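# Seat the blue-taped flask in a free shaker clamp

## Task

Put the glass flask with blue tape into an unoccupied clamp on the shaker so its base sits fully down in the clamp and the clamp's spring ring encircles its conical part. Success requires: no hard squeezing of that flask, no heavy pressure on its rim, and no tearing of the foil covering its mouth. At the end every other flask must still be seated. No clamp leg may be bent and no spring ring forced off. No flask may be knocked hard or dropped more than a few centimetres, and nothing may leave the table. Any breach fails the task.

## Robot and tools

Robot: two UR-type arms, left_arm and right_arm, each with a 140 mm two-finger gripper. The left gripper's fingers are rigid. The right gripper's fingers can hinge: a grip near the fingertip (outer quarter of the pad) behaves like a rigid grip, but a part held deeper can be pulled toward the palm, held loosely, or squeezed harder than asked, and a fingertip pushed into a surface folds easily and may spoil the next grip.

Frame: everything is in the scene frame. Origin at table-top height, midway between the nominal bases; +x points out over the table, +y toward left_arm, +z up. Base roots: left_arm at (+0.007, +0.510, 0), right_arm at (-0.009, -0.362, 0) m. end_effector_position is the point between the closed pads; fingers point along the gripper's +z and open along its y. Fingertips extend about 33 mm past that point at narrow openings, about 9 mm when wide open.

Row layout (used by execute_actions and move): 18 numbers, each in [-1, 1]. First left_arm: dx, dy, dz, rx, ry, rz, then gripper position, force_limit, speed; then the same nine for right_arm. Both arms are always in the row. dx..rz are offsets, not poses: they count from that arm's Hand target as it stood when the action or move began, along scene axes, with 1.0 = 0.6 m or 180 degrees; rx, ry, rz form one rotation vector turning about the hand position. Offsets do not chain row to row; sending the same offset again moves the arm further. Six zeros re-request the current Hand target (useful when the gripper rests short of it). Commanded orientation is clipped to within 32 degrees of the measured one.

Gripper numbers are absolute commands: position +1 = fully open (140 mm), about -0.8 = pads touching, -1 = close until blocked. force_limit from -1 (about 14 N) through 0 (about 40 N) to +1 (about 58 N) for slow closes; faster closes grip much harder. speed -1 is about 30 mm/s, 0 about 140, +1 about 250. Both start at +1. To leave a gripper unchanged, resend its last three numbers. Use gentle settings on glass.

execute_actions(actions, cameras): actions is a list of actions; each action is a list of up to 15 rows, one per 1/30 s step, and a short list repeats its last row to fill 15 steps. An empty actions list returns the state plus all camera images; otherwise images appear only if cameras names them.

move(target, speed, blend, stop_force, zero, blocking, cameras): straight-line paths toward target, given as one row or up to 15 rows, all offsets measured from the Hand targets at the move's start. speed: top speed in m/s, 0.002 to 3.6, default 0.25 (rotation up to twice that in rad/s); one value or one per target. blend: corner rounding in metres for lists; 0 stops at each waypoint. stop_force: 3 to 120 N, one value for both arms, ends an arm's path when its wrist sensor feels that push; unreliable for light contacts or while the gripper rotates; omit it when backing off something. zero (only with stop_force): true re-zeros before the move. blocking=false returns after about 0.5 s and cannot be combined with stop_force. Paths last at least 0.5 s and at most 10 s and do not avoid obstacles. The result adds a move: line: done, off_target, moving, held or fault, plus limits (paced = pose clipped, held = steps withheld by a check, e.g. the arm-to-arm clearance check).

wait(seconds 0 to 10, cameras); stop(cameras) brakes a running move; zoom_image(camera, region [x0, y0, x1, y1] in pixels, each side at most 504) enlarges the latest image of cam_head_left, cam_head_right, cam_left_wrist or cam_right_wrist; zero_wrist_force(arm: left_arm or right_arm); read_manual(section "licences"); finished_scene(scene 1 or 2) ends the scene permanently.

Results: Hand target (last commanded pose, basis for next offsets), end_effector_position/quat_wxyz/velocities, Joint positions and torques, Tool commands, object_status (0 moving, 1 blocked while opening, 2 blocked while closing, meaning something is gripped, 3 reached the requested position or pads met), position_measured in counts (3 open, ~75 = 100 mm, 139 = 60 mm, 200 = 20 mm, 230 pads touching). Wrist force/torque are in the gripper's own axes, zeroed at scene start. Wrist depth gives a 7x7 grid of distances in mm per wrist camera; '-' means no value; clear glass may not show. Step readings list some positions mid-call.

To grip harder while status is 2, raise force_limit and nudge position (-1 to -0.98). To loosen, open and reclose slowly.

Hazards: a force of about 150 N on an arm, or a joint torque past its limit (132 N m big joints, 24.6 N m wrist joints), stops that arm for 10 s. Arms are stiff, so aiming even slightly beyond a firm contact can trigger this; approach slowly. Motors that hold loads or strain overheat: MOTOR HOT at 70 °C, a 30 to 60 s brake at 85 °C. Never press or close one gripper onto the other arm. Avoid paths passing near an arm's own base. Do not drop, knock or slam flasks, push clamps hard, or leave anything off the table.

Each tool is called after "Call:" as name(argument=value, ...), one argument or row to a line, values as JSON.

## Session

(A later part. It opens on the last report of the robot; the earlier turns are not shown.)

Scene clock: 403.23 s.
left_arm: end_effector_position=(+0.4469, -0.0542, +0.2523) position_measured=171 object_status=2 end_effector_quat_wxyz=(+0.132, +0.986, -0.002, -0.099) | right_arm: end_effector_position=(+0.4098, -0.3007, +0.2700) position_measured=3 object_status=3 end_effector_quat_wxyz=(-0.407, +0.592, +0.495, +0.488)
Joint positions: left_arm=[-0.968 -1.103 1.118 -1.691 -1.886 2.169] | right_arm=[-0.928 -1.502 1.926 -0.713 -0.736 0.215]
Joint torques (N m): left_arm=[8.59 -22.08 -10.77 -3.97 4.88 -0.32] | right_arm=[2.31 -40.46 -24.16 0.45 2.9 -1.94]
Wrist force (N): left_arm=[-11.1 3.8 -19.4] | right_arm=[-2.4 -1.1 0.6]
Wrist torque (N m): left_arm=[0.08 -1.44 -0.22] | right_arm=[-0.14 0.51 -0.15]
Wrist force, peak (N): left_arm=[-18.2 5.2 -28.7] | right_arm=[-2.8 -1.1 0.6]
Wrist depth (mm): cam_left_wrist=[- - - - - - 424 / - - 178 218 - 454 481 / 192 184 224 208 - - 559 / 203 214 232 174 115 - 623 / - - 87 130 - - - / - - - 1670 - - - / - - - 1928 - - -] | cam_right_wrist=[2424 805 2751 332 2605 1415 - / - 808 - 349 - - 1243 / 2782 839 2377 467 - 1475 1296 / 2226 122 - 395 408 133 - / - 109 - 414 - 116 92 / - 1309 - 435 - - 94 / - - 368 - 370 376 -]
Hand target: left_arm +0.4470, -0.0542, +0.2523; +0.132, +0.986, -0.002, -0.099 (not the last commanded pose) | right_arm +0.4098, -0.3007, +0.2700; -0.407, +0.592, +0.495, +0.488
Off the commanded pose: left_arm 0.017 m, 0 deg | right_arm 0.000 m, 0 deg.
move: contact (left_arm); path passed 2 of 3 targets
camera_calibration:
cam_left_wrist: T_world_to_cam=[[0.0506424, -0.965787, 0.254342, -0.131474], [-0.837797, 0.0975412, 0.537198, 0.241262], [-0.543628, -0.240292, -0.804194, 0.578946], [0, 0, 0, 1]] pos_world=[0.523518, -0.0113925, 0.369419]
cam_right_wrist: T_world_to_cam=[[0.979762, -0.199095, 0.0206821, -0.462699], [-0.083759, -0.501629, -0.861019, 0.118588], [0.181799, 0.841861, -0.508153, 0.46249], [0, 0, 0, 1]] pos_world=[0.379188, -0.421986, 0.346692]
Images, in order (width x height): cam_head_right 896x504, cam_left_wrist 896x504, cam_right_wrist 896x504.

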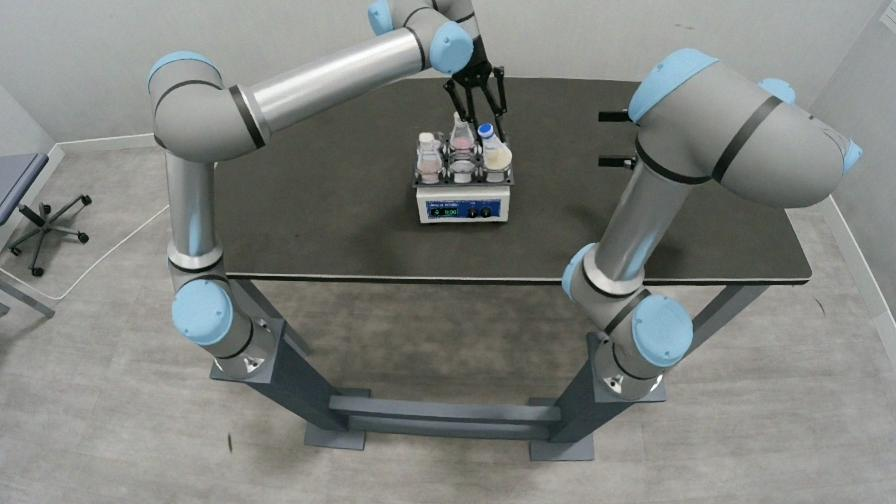

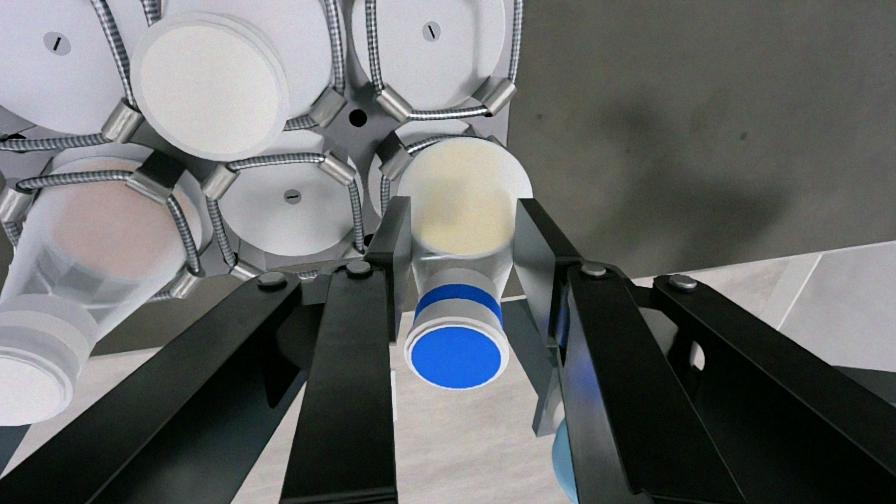

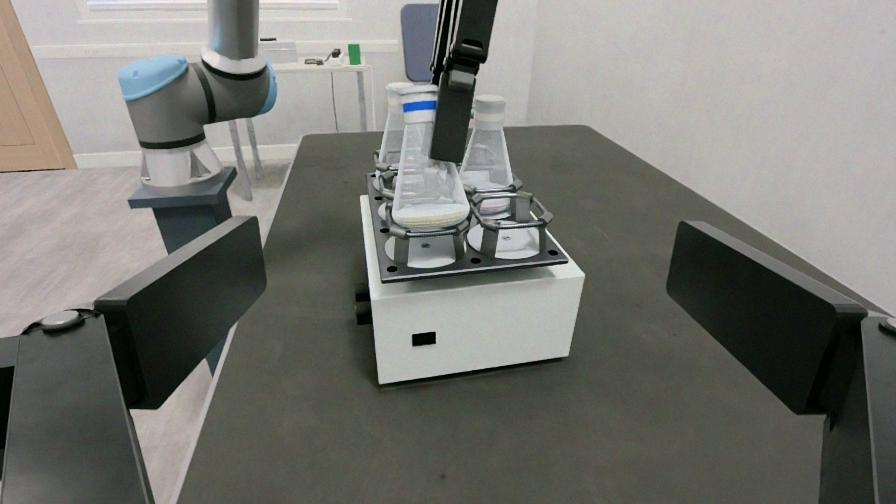

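Call:
move(
  target=[
    [0,0,0.006,0,0,0,-1,-0.05,-1,0,0,0,0,0,0,1,1,1],
    [-0.0055,0,0.006,0,0,0,-1,-0.05,-1,0,0,0,0,0,0,1,1,1],
    [-0.0055,0,-0.025,0,0,0,-1,-0.05,-1,0,0,0,0,0,0,1,1,1],
  ],
  speed=[0.04,0.04,0.012],
  stop_force=35,
  cameras=["cam_right_wrist","cam_head_right"],
)

Call:
zoom_image(
  camera="cam_right_wrist",
  region=[320, 60, 540, 290],
)

Call:
zoom_image(
  camera="cam_head_right",
  region=[440, 110, 530, 210],
)

Scene clock: 406.70 s.
left_arm: end_effector_position=(+0.4438, -0.0542, +0.2494) position_measured=171 object_status=2 end_effector_quat_wxyz=(+0.132, +0.986, -0.002, -0.099) | right_arm: end_effector_position=(+0.4098, -0.3007, +0.2700) position_measured=3 object_status=3 end_effector_quat_wxyz=(-0.407, +0.592, +0.495, +0.488)
Joint positions: left_arm=[-0.972 -1.11 1.136 -1.705 -1.885 2.165] | right_arm=[-0.928 -1.502 1.926 -0.713 -0.736 0.215]
Joint torques (N m): left_arm=[-14.21 -7.73 -8.2 2.51 0.98 1.4] | right_arm=[1.88 -39.96 -23.57 0.61 2.85 -1.91]
Wrist force (N): left_arm=[7.0 5.7 -44.8] | right_arm=[-2.5 -1.0 0.3]
Wrist torque (N m): left_arm=[-0.21 -1.43 -0.51] | right_arm=[-0.13 0.54 -0.15]
Wrist force, peak (N): left_arm=[5.6 2.4 -68.0] | right_arm=[-2.6 -1.2 0.8]
Wrist depth (mm): cam_left_wrist=[- - 168 - - - - / - 92 190 216 - - 493 / 188 194 220 207 - 472 - / 200 207 105 209 121 545 584 / - - 87 125 - - - / - - - 138 - - - / - - - 1928 - - -] | cam_right_wrist=[2950 800 2354 319 - - - / 2751 813 - 346 2577 - - / 2915 844 4709 483 - 1700 - / 2129 122 - 394 605 133 1029 / - 109 - 414 449 123 92 / - 1432 - 429 453 - 94 / - - 374 375 - - -]
Hand target: left_arm +0.4438, -0.0542, +0.2494; +0.132, +0.986, -0.002, -0.099 (not the last commanded pose) | right_arm +0.4098, -0.3007, +0.2700; -0.407, +0.592, +0.495, +0.488
Off the commanded pose: left_arm 0.012 m, 0 deg | right_arm 0.000 m, 0 deg.
move: contact (left_arm); path passed 2 of 3 targets
camera_calibration:
cam_right_wrist: T_world_to_cam=[[0.979762, -0.199095, 0.0206821, -0.462699], [-0.083759, -0.501629, -0.861019, 0.118588], [0.181799, 0.841861, -0.508153, 0.46249], [0, 0, 0, 1]] pos_world=[0.379188, -0.421986, 0.346692]
Images, in order (width x height): cam_head_right 896x504, cam_right_wrist 896x504.

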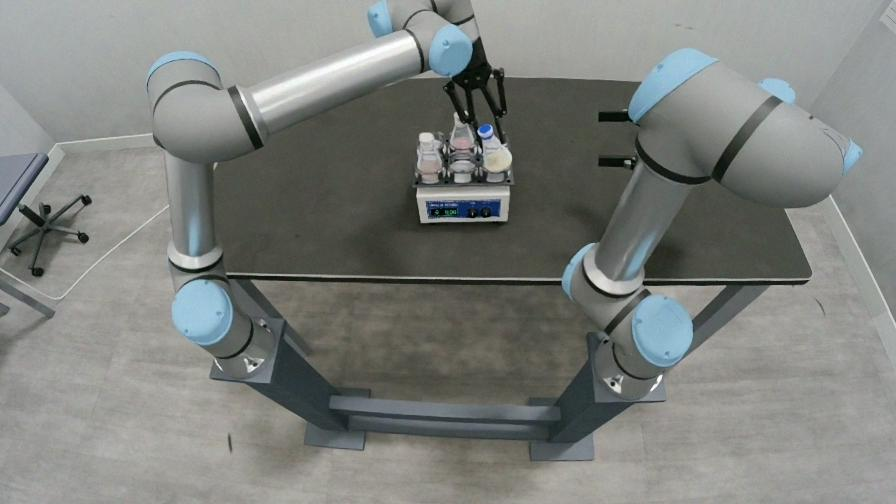

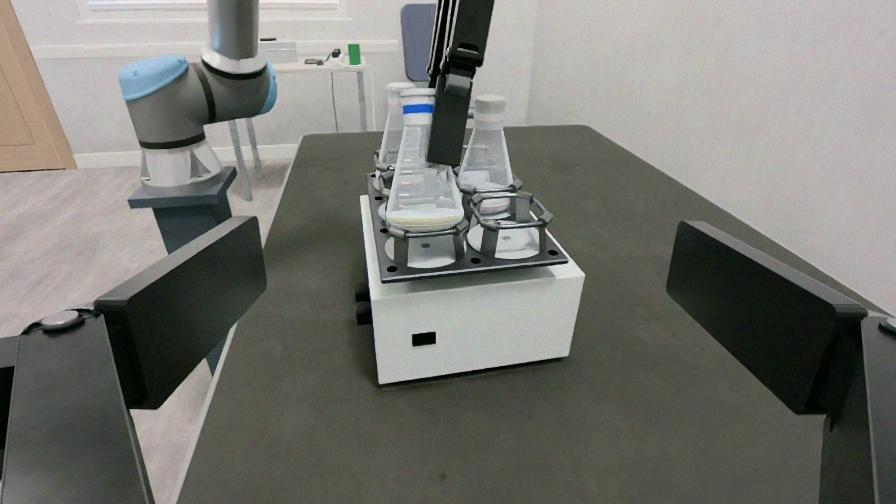

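Scaled by 2.191 from the camera's 896x504 image, which has a finer 1280x720 frame.

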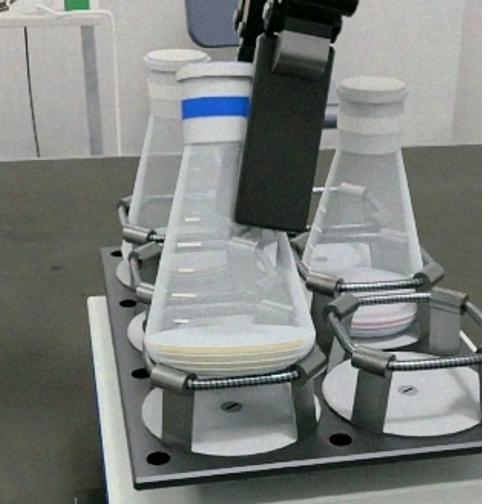

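Scaled by 5.040 from the camera's 896x504 image, which has a finer 1280x720 frame.

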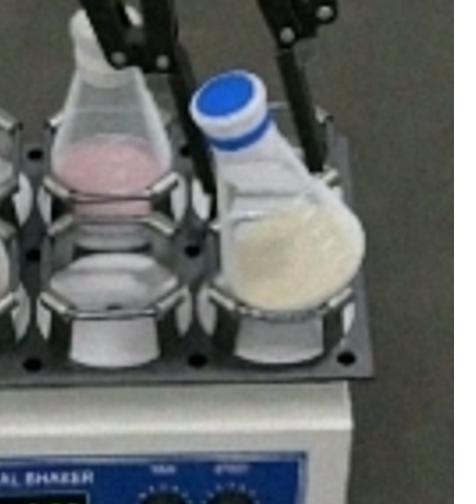

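Call:
move(
  target=[
    [0.001,0.006,0.001,0,0,0,-1,-0.05,-1,0,0,0,0,0,0,1,1,1],
    [0.002,0.012,-0.006,0,0,0,-1,-0.05,-1,0,0,0,0,0,0,1,1,1],
  ],
  speed=0.015,
  stop_force=45,
  zero=false,
  cameras=["cam_right_wrist","cam_head_right"],
)

Call:
zoom_image(
  camera="cam_right_wrist",
  region=[320, 60, 540, 290],
)

Call:
zoom_image(
  camera="cam_head_right",
  region=[440, 110, 530, 210],
)

Scene clock: 409.53 s.
left_arm: end_effector_position=(+0.4450, -0.0470, +0.2458) position_measured=171 object_status=2 end_effector_quat_wxyz=(+0.132, +0.986, -0.002, -0.099) | right_arm: end_effector_position=(+0.4098, -0.3007, +0.2700) position_measured=3 object_status=3 end_effector_quat_wxyz=(-0.407, +0.592, +0.495, +0.488)
Joint positions: left_arm=[-0.964 -1.12 1.16 -1.716 -1.886 2.173] | right_arm=[-0.928 -1.502 1.926 -0.713 -0.736 0.215]
Joint torques (N m): left_arm=[1.06 -31.17 -18.92 5.24 5.19 -1.23] | right_arm=[2.75 -40.43 -24.57 0.66 2.82 -1.67]
Wrist force (N): left_arm=[3.9 23.5 -2.9] | right_arm=[-2.8 -1.2 0.5]
Wrist torque (N m): left_arm=[-0.73 -1.08 -0.61] | right_arm=[-0.16 0.61 -0.15]
Wrist force, peak (N): left_arm=[7.5 5.6 -45.6] | right_arm=[-2.8 -1.2 0.5]
Wrist depth (mm): cam_left_wrist=[164 - - - 350 - 447 / - 90 174 202 - 421 499 / 188 186 214 210 - 503 - / 197 207 222 219 115 527 1560 / - - 87 125 - - 1694 / - - - 1647 - - - / - - - 1944 - - -] | cam_right_wrist=[2186 800 2782 329 - - - / - 811 2915 355 - - - / 2751 827 1827 469 - - 1224 / 2167 122 - 390 424 133 1128 / - 109 - 414 440 116 92 / - 1275 - 428 470 - 94 / - 353 352 355 385 - -]
Hand target: left_arm +0.4450, -0.0470, +0.2458; +0.132, +0.986, -0.002, -0.099 | right_arm +0.4098, -0.3007, +0.2700; -0.407, +0.592, +0.495, +0.488
Off the commanded pose: left_arm 0.000 m, 0 deg | right_arm 0.000 m, 0 deg.
move: done
camera_calibration:
cam_right_wrist: T_world_to_cam=[[0.979762, -0.199095, 0.0206821, -0.462699], [-0.083759, -0.501629, -0.861019, 0.118588], [0.181799, 0.841861, -0.508153, 0.46249], [0, 0, 0, 1]] pos_world=[0.379188, -0.421986, 0.346692]
Images, in order (width x height): cam_head_right 896x504, cam_right_wrist 896x504.

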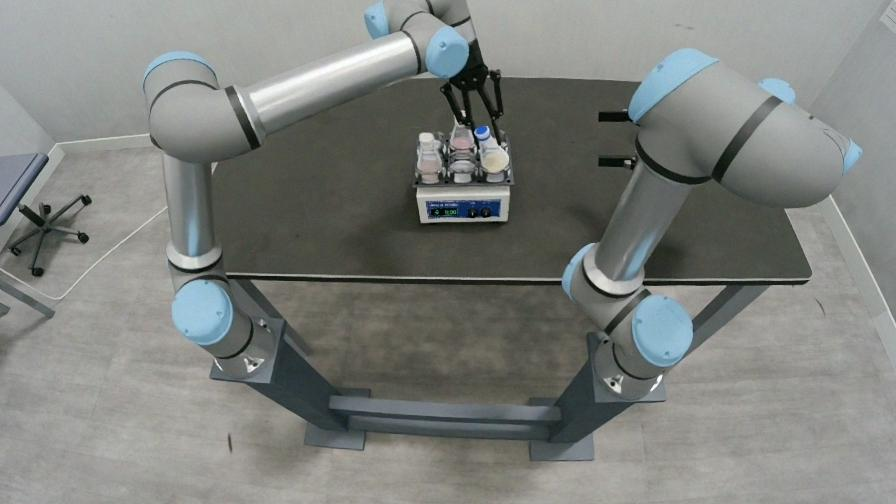

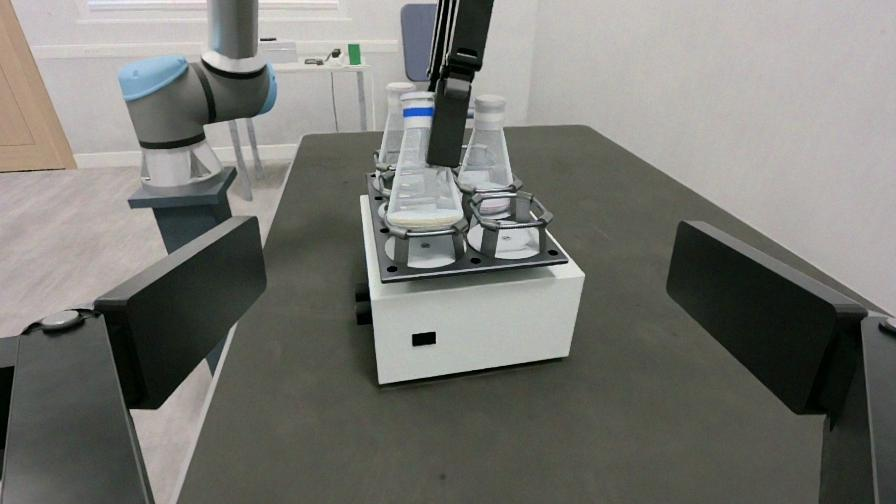

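Scaled by 2.191 from the camera's 896x504 image, which has a finer 1280x720 frame.

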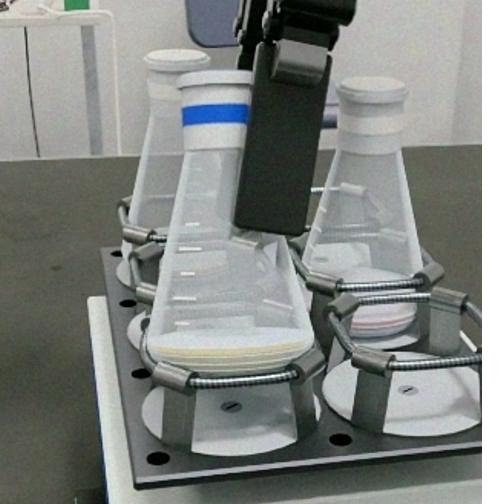

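Scaled by 5.040 from the camera's 896x504 image, which has a finer 1280x720 frame.

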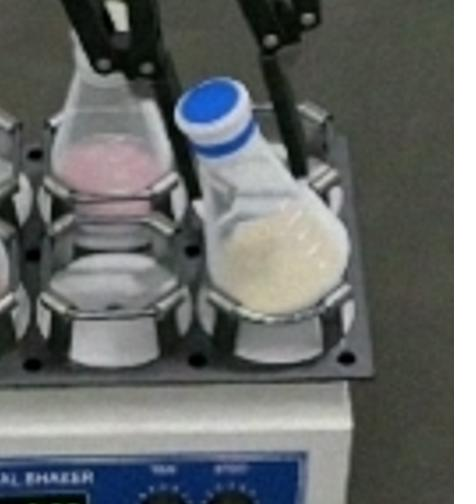

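Call:
move(
  target=[0,-0.0125,-0.0065,0.0278,0,0,-1,-0.05,-1,0,0,0,0,0,0,1,1,1],
  speed=0.02,
  cameras=["cam_right_wrist","cam_head_right"],
)

Call:
zoom_image(
  camera="cam_right_wrist",
  region=[320, 60, 540, 290],
)

Call:
zoom_image(
  camera="cam_head_right",
  region=[440, 110, 530, 210],
)

Scene clock: 413.20 s.
left_arm: end_effector_position=(+0.4449, -0.0545, +0.2418) position_measured=171 object_status=2 end_effector_quat_wxyz=(+0.089, +0.991, +0.002, -0.099) end_effector_velocity=(-0.004, +0.000, -0.004) end_effector_angular_velocity=(+0.002, +0.011, -0.001) | right_arm: end_effector_position=(+0.4098, -0.3007, +0.2700) position_measured=3 object_status=3 end_effector_quat_wxyz=(-0.407, +0.592, +0.495, +0.488)
Joint positions: left_arm=[-0.992 -1.059 1.046 -1.598 -1.835 2.148] | right_arm=[-0.928 -1.502 1.926 -0.713 -0.736 0.215]
Joint velocities: left_arm=[-0.001 0.001 0.007 0 -0.008 0] | right_arm=[within noise]
Joint torques (N m): left_arm=[-19.81 -30.78 -11.7 -2.86 -2.51 0.11] | right_arm=[1.63 -38.77 -24.18 0.51 3.17 -1.82]
Wrist force (N): left_arm=[5.8 -3.6 -24.4] | right_arm=[-2.6 -0.9 0.5]
Wrist torque (N m): left_arm=[0.49 -1.11 -0.30] | right_arm=[-0.10 0.55 -0.15]
Wrist force, peak (N): left_arm=[16.8 2.4 -67.5] | right_arm=[-2.8 -1.2 0.6]
Wrist depth (mm): cam_left_wrist=[- - 180 - - 345 389 / - - 184 215 - - 404 / - 195 216 206 - - 469 / 208 212 231 144 116 - - / - - 87 127 - - 1797 / - - - 1670 - - - / - - - 1853 - - -] | cam_right_wrist=[2246 795 2847 327 - - - / 3826 808 2751 351 2226 1841 - / 2814 836 - 457 - - - / 2206 122 - 386 404 133 1103 / - 109 - 414 424 123 92 / - 444 - 441 - - 94 / - 389 370 382 369 - -]
Hand target: left_arm +0.4450, -0.0545, +0.2419; +0.089, +0.991, +0.002, -0.099 | right_arm +0.4098, -0.3007, +0.2700; -0.407, +0.592, +0.495, +0.488
Off the commanded pose: left_arm 0.000 m, 0 deg | right_arm 0.000 m, 0 deg.
move: done
camera_calibration:
cam_right_wrist: T_world_to_cam=[[0.979762, -0.199095, 0.0206821, -0.462699], [-0.083759, -0.501629, -0.861019, 0.118588], [0.181799, 0.841861, -0.508153, 0.46249], [0, 0, 0, 1]] pos_world=[0.379188, -0.421986, 0.346692]
Images, in order (width x height): cam_head_right 896x504, cam_right_wrist 896x504.

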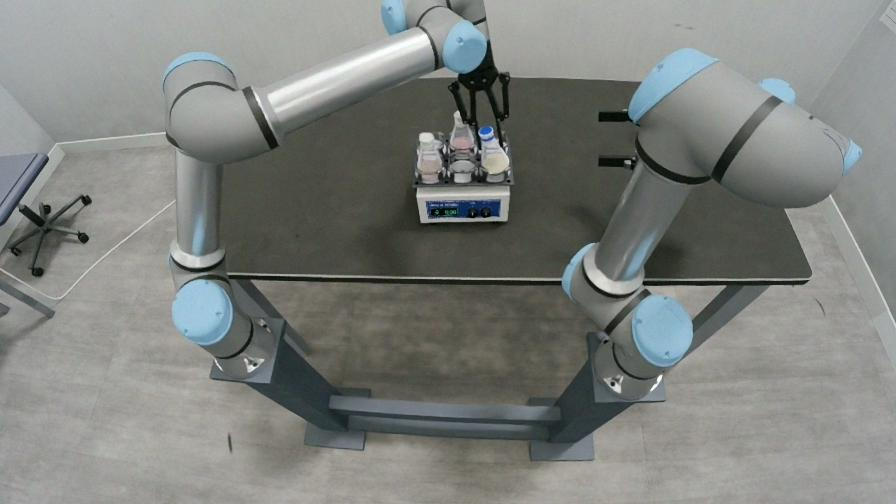

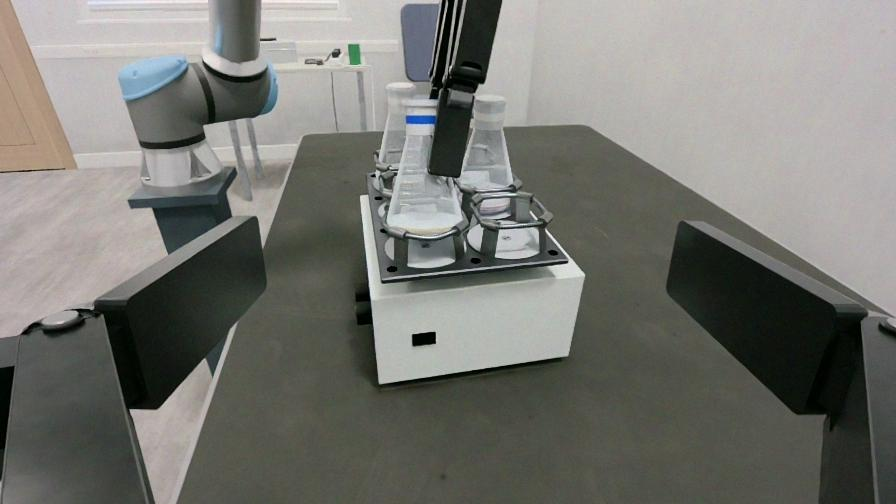

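Scaled by 2.191 from the camera's 896x504 image, which has a finer 1280x720 frame.

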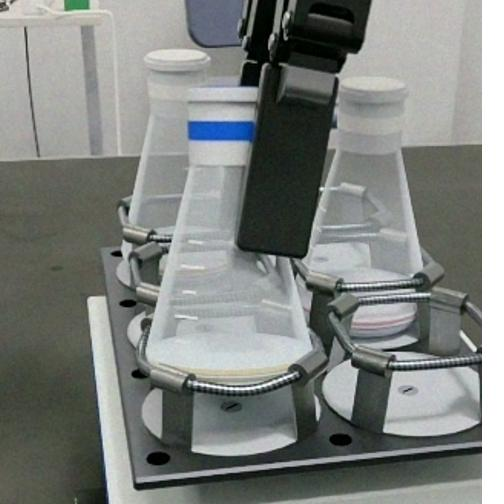

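Scaled by 5.040 from the camera's 896x504 image, which has a finer 1280x720 frame.

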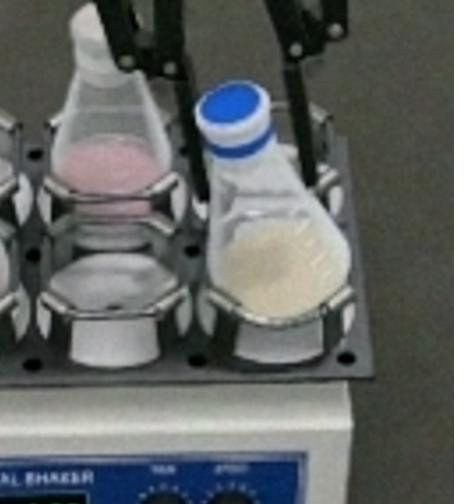

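Call:
move(
  target=[0,-0.0125,-0.007,0.0278,0,0,-1,-0.05,-1,0,0,0,0,0,0,1,1,1],
  speed=0.02,
  cameras=["cam_head_right","cam_right_wrist"],
)

Call:
zoom_image(
  camera="cam_right_wrist",
  region=[320, 60, 540, 290],
)

Call:
zoom_image(
  camera="cam_head_right",
  region=[440, 110, 530, 210],
)

Scene clock: 420.30 s.
left_arm: end_effector_position=(+0.4450, -0.0621, +0.2376) position_measured=171 object_status=2 end_effector_quat_wxyz=(+0.046, +0.994, +0.007, -0.099) end_effector_velocity=(+0.000, -0.001, +0.002) end_effector_angular_velocity=(-0.007, -0.003, +0.000) | right_arm: end_effector_position=(+0.4098, -0.3007, +0.2700) position_measured=3 object_status=3 end_effector_quat_wxyz=(-0.407, +0.592, +0.495, +0.488)
Joint positions: left_arm=[-1.018 -0.987 0.919 -1.475 -1.787 2.121] | right_arm=[-0.928 -1.502 1.926 -0.713 -0.736 0.215]
Joint velocities: left_arm=[0 -0.003 0.002 -0.006 -0.002 0] | right_arm=[within noise]
Joint torques (N m): left_arm=[-12.8 -46.48 -16.7 -10.91 -4.91 0.07] | right_arm=[2.16 -38.55 -23.69 0.53 2.7 -1.64]
Wrist force (N): left_arm=[2.8 -18.6 -13.2] | right_arm=[-2.5 -1.2 0.4]
Wrist torque (N m): left_arm=[1.66 -1.03 -0.28] | right_arm=[-0.16 0.55 -0.15]
Wrist force, peak (N): left_arm=[5.0 -11.3 -24.5] | right_arm=[-2.9 -1.1 0.5]
Wrist depth (mm): cam_left_wrist=[- 89 180 - 327 - 338 / - 93 185 215 - - - / 200 191 218 190 381 402 413 / 214 215 209 - 156 - - / - - 87 125 - - 1603 / - - - 1659 - - - / - - - 1839 - - -] | cam_right_wrist=[2605 780 3498 298 1975 1774 - / 3655 808 - 347 - - - / 3023 847 1155 460 - 1787 - / 2246 122 - 395 401 133 - / - 109 - 414 446 116 92 / - 1331 - 447 442 - 94 / - - - 346 369 - -]
Hand target: left_arm +0.4450, -0.0620, +0.2377; +0.046, +0.994, +0.007, -0.099 | right_arm +0.4098, -0.3007, +0.2700; -0.407, +0.592, +0.495, +0.488
Off the commanded pose: left_arm 0.000 m, 0 deg | right_arm 0.000 m, 0 deg.
move: done
camera_calibration:
cam_right_wrist: T_world_to_cam=[[0.979762, -0.199095, 0.0206821, -0.462699], [-0.083759, -0.501629, -0.861019, 0.118588], [0.181799, 0.841861, -0.508153, 0.46249], [0, 0, 0, 1]] pos_world=[0.379188, -0.421986, 0.346692]
Images, in order (width x height): cam_head_right 896x504, cam_right_wrist 896x504.

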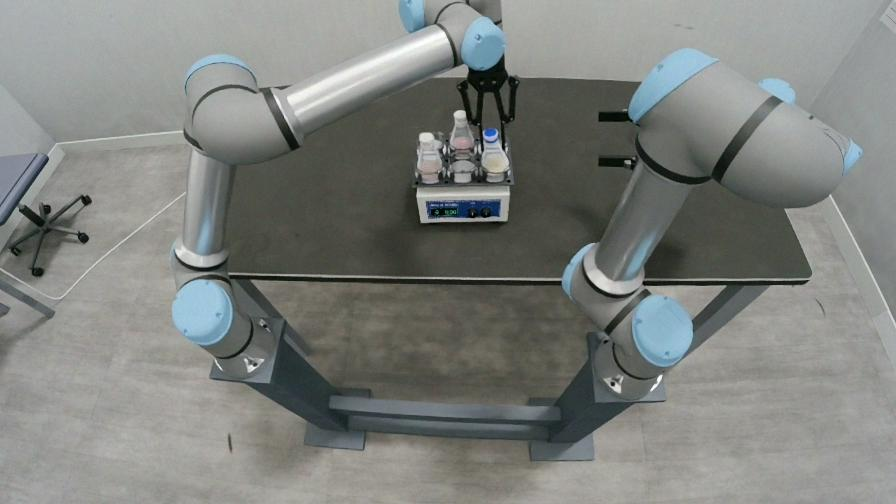

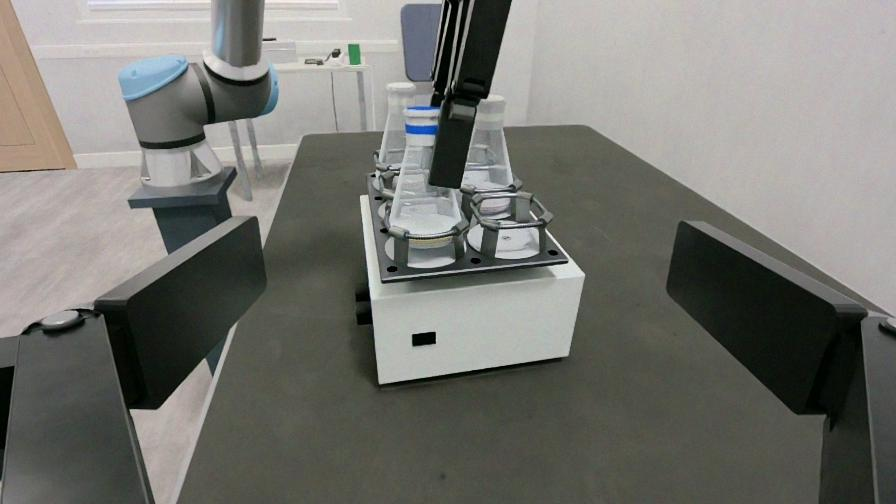

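Scaled by 2.191 from the camera's 896x504 image, which has a finer 1280x720 frame.

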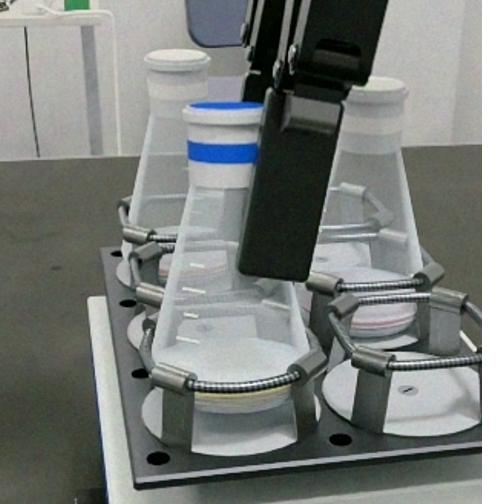

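Scaled by 5.040 from the camera's 896x504 image, which has a finer 1280x720 frame.

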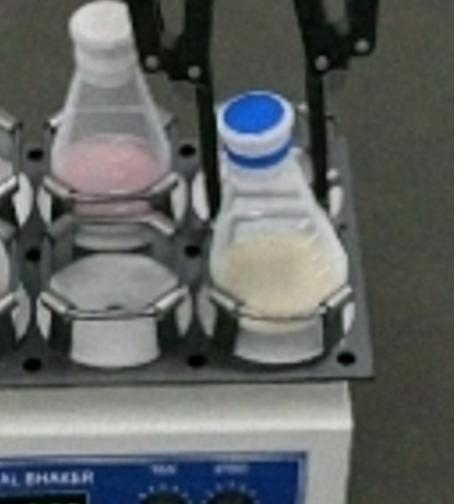

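Call:
move(
  target=[0,-0.0125,-0.01,0.0278,0,0,-1,-0.05,-1,0,0,0,0,0,0,1,1,1],
  speed=0.02,
  cameras=["cam_head_right","cam_right_wrist"],
)

Call:
zoom_image(
  camera="cam_right_wrist",
  region=[320, 60, 540, 290],
)

Call:
zoom_image(
  camera="cam_head_right",
  region=[440, 110, 530, 210],
)

Scene clock: 425.53 s.
left_arm: end_effector_position=(+0.4450, -0.0696, +0.2316) position_measured=171 object_status=2 end_effector_quat_wxyz=(+0.002, +0.995, +0.011, -0.098) | right_arm: end_effector_position=(+0.4098, -0.3007, +0.2700) position_measured=3 object_status=3 end_effector_quat_wxyz=(-0.407, +0.592, +0.495, +0.488)
Joint positions: left_arm=[-1.042 -0.904 0.777 -1.348 -1.743 2.094] | right_arm=[-0.928 -1.502 1.926 -0.713 -0.736 0.215]
Joint torques (N m): left_arm=[-11.56 -53.89 -17.23 -10.9 -5.16 0.5] | right_arm=[1.84 -39.99 -24.04 0.89 2.84 -1.86]
Wrist force (N): left_arm=[2.9 -18.5 -6.7] | right_arm=[-2.7 -1.2 0.4]
Wrist torque (N m): left_arm=[1.67 -0.91 -0.34] | right_arm=[-0.16 0.58 -0.15]
Wrist force, peak (N): left_arm=[3.1 -19.6 -14.2] | right_arm=[-2.7 -1.3 0.6]
Wrist depth (mm): cam_left_wrist=[- 89 - - - - - / - 93 205 209 207 - 346 / - 201 220 186 - - - / 215 228 234 145 116 - 410 / - - 87 124 - - 1412 / - - - 135 - - - / - - - 1839 - - -] | cam_right_wrist=[2915 798 2577 296 2226 1724 1289 / 3826 800 - 344 2310 1898 1042 / 2950 844 964 412 - - 1160 / 2167 123 - 389 407 132 1128 / - 109 498 412 436 116 92 / - 1302 - 437 - - 95 / - 1103 - 369 354 - -]
Hand target: left_arm +0.4450, -0.0695, +0.2317; +0.002, +0.995, +0.011, -0.098 | right_arm +0.4098, -0.3007, +0.2700; -0.407, +0.592, +0.495, +0.488
Off the commanded pose: left_arm 0.000 m, 0 deg | right_arm 0.000 m, 0 deg.
move: done
camera_calibration:
cam_right_wrist: T_world_to_cam=[[0.979762, -0.199095, 0.0206821, -0.462699], [-0.083759, -0.501629, -0.861019, 0.118588], [0.181799, 0.841861, -0.508153, 0.46249], [0, 0, 0, 1]] pos_world=[0.379188, -0.421986, 0.346692]
Images, in order (width x height): cam_head_right 896x504, cam_right_wrist 896x504.

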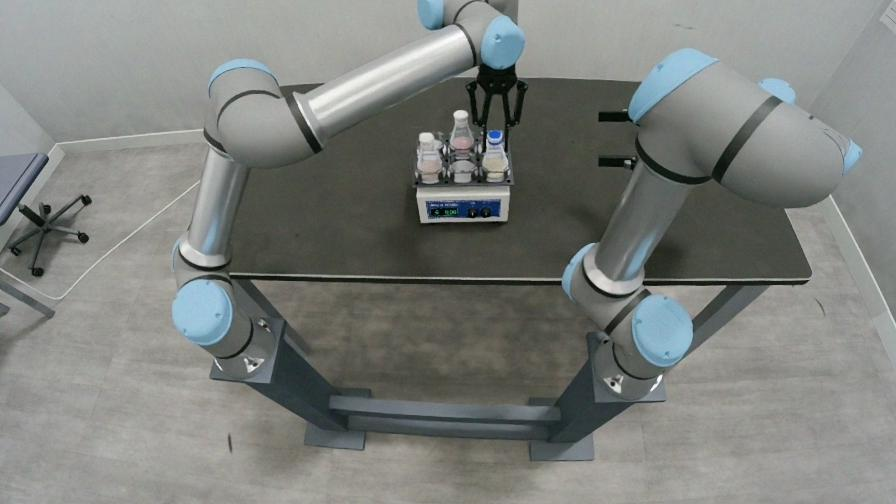

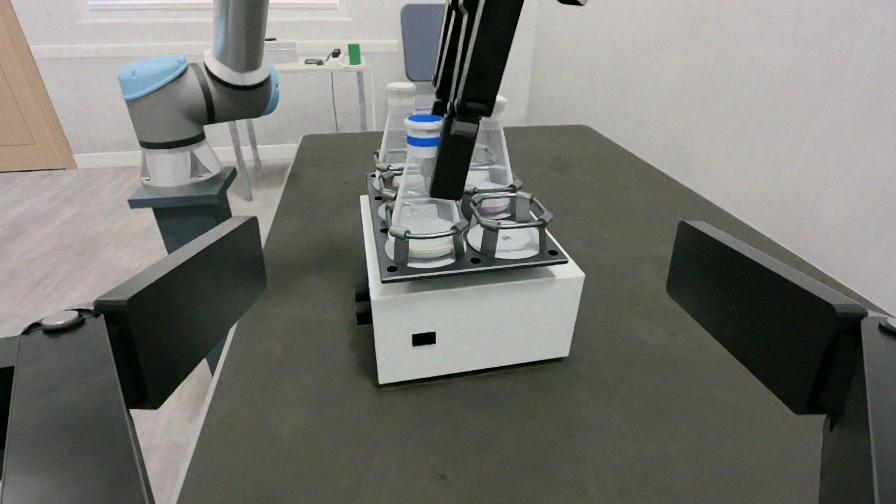

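Scaled by 2.191 from the camera's 896x504 image, which has a finer 1280x720 frame.

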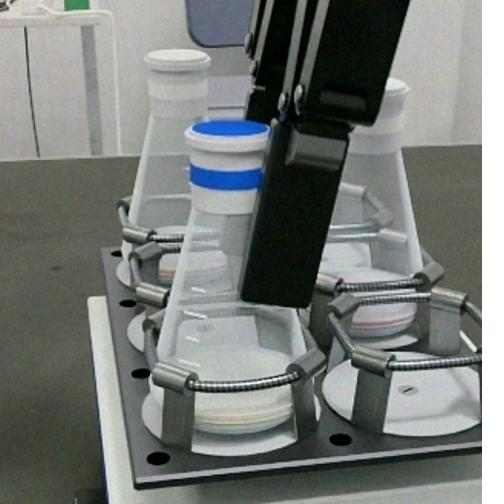

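Scaled by 5.040 from the camera's 896x504 image, which has a finer 1280x720 frame.

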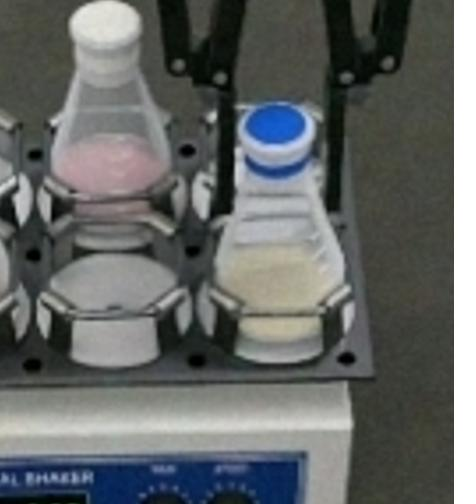

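Call:
move(
  target=[0,0,-0.025,0,0,0,-1,-0.05,-1,0,0,0,0,0,0,1,1,1],
  speed=0.01,
  stop_force=25,
  cameras=["cam_head_right","cam_right_wrist"],
)

Call:
zoom_image(
  camera="cam_right_wrist",
  region=[320, 60, 540, 290],
)

Call:
zoom_image(
  camera="cam_head_right",
  region=[440, 110, 530, 210],
)

Scene clock: 427.63 s.
left_arm: end_effector_position=(+0.4450, -0.0696, +0.2303) position_measured=171 object_status=2 end_effector_quat_wxyz=(+0.002, +0.995, +0.011, -0.098) | right_arm: end_effector_position=(+0.4098, -0.3007, +0.2700) position_measured=3 object_status=3 end_effector_quat_wxyz=(-0.407, +0.592, +0.495, +0.488)
Joint positions: left_arm=[-1.041 -0.905 0.783 -1.352 -1.744 2.094] | right_arm=[-0.928 -1.502 1.926 -0.713 -0.736 0.215]
Joint torques (N m): left_arm=[3.18 -29.79 -23.52 -6.14 -0.25 1.19] | right_arm=[2.73 -39.16 -24.84 0.54 2.65 -1.9]
Wrist force (N): left_arm=[-3.1 -14.2 -22.0] | right_arm=[-2.2 -1.1 0.6]
Wrist torque (N m): left_arm=[1.85 -1.13 -0.47] | right_arm=[-0.15 0.46 -0.16]
Wrist force, peak (N): left_arm=[-5.2 -16.2 -38.2] | right_arm=[-2.7 -1.1 0.6]
Wrist depth (mm): cam_left_wrist=[- - - 189 - - 315 / - 94 200 174 - - 345 / - 186 215 - 368 - 370 / - 221 233 220 156 - - / - - 87 126 - - 455 / - - - 137 - - - / - - - 1853 - - -] | cam_right_wrist=[2881 790 2167 297 2093 - - / - 795 3354 340 - - 1345 / 2881 859 - 422 - - - / 2267 122 - 394 426 133 - / - 109 486 410 429 116 92 / - 1316 - - - - 94 / - - 373 376 370 - -]
Hand target: left_arm +0.4450, -0.0696, +0.2303; +0.002, +0.995, +0.011, -0.098 (not the last commanded pose) | right_arm +0.4098, -0.3007, +0.2700; -0.407, +0.592, +0.495, +0.488
Off the commanded pose: left_arm 0.014 m, 0 deg | right_arm 0.000 m, 0 deg.
move: contact (left_arm)
camera_calibration:
cam_right_wrist: T_world_to_cam=[[0.979762, -0.199095, 0.0206821, -0.462699], [-0.083759, -0.501629, -0.861019, 0.118588], [0.181799, 0.841861, -0.508153, 0.46249], [0, 0, 0, 1]] pos_world=[0.379188, -0.421986, 0.346692]
Images, in order (width x height): cam_head_right 896x504, cam_right_wrist 896x504.

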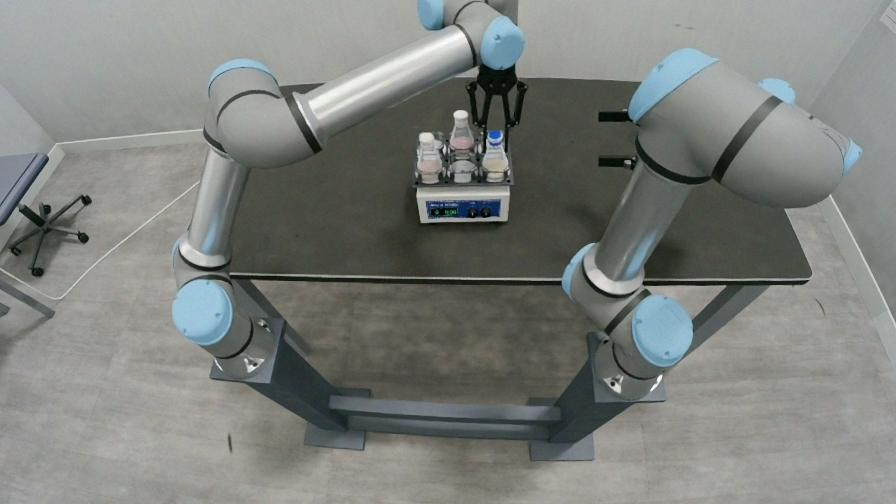

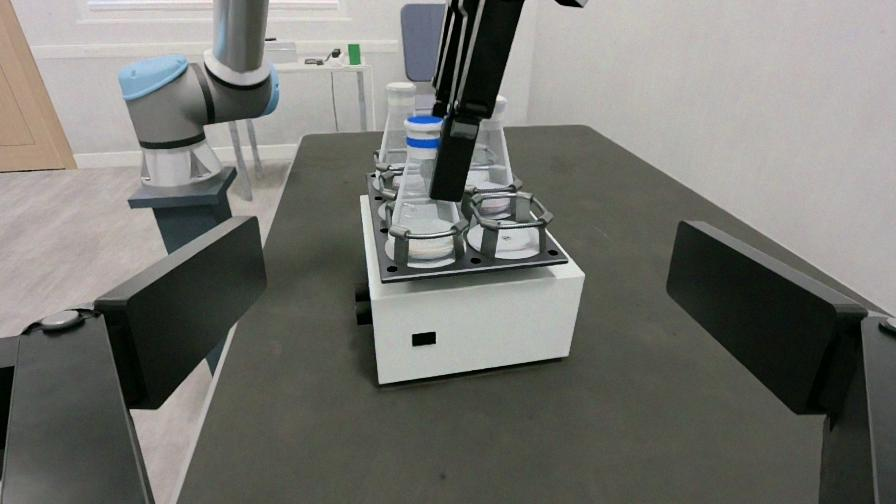

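Scaled by 2.191 from the camera's 896x504 image, which has a finer 1280x720 frame.

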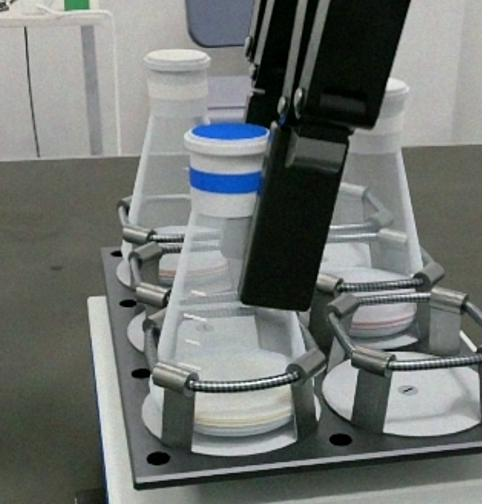

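Scaled by 5.040 from the camera's 896x504 image, which has a finer 1280x720 frame.

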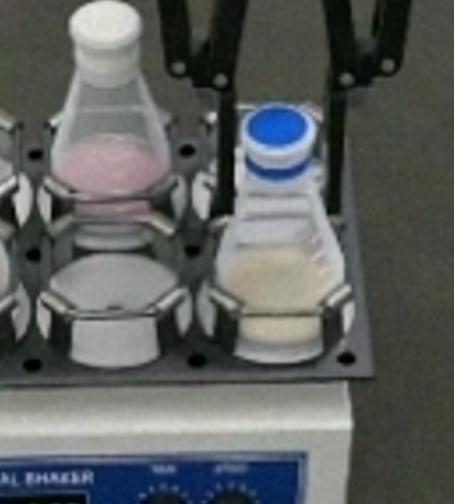

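Call:
move(
  target=[0,0,-0.025,0,0,0,-1,-0.05,-1,0,0,0,0,0,0,1,1,1],
  speed=0.008,
  stop_force=45,
  zero=false,
  cameras=["cam_head_right","cam_right_wrist"],
)

Call:
zoom_image(
  camera="cam_right_wrist",
  region=[380, 140, 480, 290],
)

Call:
zoom_image(
  camera="cam_head_right",
  region=[440, 110, 530, 210],
)

Scene clock: 430.20 s.
left_arm: end_effector_position=(+0.4450, -0.0696, +0.2299) position_measured=171 object_status=2 end_effector_quat_wxyz=(+0.003, +0.995, +0.011, -0.098) | right_arm: end_effector_position=(+0.4098, -0.3007, +0.2700) position_measured=3 object_status=3 end_effector_quat_wxyz=(-0.407, +0.592, +0.495, +0.488)
Joint positions: left_arm=[-1.041 -0.906 0.784 -1.354 -1.744 2.094] | right_arm=[-0.928 -1.502 1.926 -0.713 -0.736 0.215]
Joint torques (N m): left_arm=[4.33 -16.87 -15.71 -5.59 0.22 1.25] | right_arm=[2.54 -39.45 -23.52 0.7 2.59 -1.77]
Wrist force (N): left_arm=[-7.1 -13.0 -39.6] | right_arm=[-2.5 -1.3 0.4]
Wrist torque (N m): left_arm=[2.09 -1.31 -0.51] | right_arm=[-0.17 0.53 -0.15]
Wrist force, peak (N): left_arm=[-9.6 -15.8 -55.4] | right_arm=[-2.8 -1.3 0.6]
Wrist depth (mm): cam_left_wrist=[- - 181 - 314 - - / - 95 191 - 331 343 - / 205 185 215 209 374 369 - / - - 232 212 126 393 - / - - 87 126 - - 1455 / - - - - - - - / - - - 1825 - - -] | cam_right_wrist=[3222 805 2354 298 2751 - - / 2881 790 1103 344 2605 - - / 2986 833 1093 429 874 - 1189 / 2206 122 - 389 413 133 1150 / - 109 - 417 423 116 92 / - 1296 - - - 420 94 / - 387 - - 372 - -]
Hand target: left_arm +0.4450, -0.0696, +0.2299; +0.003, +0.995, +0.011, -0.098 (not the last commanded pose) | right_arm +0.4098, -0.3007, +0.2700; -0.407, +0.592, +0.495, +0.488
Off the commanded pose: left_arm 0.015 m, 0 deg | right_arm 0.000 m, 0 deg.
move: contact (left_arm)
camera_calibration:
cam_right_wrist: T_world_to_cam=[[0.979762, -0.199095, 0.0206821, -0.462699], [-0.083759, -0.501629, -0.861019, 0.118588], [0.181799, 0.841861, -0.508153, 0.46249], [0, 0, 0, 1]] pos_world=[0.379188, -0.421986, 0.346692]
Images, in order (width x height): cam_head_right 896x504, cam_right_wrist 896x504.

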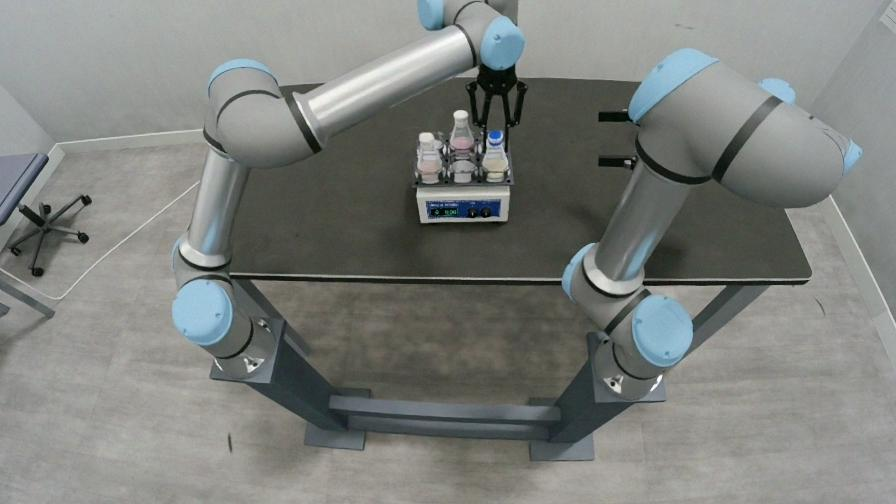

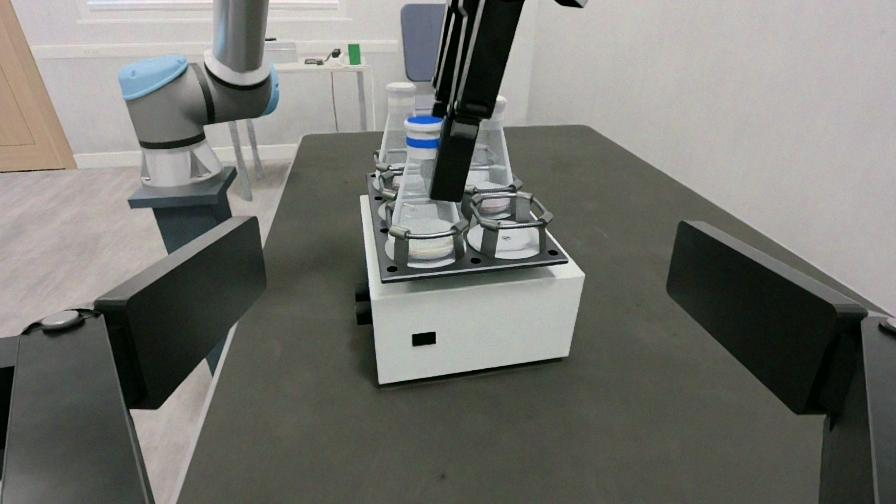

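Scaled by 3.360 from the camera's 896x504 image, which has a finer 1280x720 frame.

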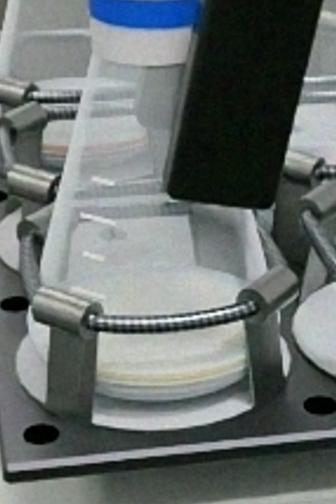

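Scaled by 5.040 from the camera's 896x504 image, which has a finer 1280x720 frame.

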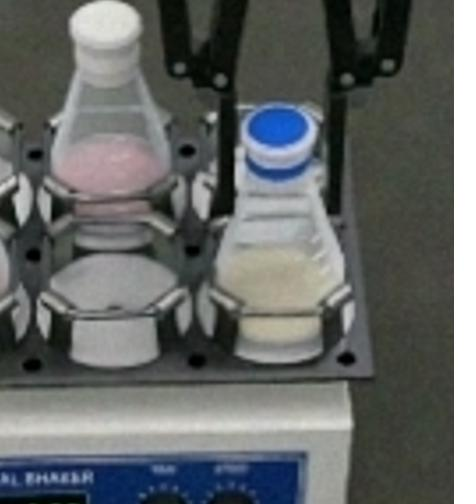

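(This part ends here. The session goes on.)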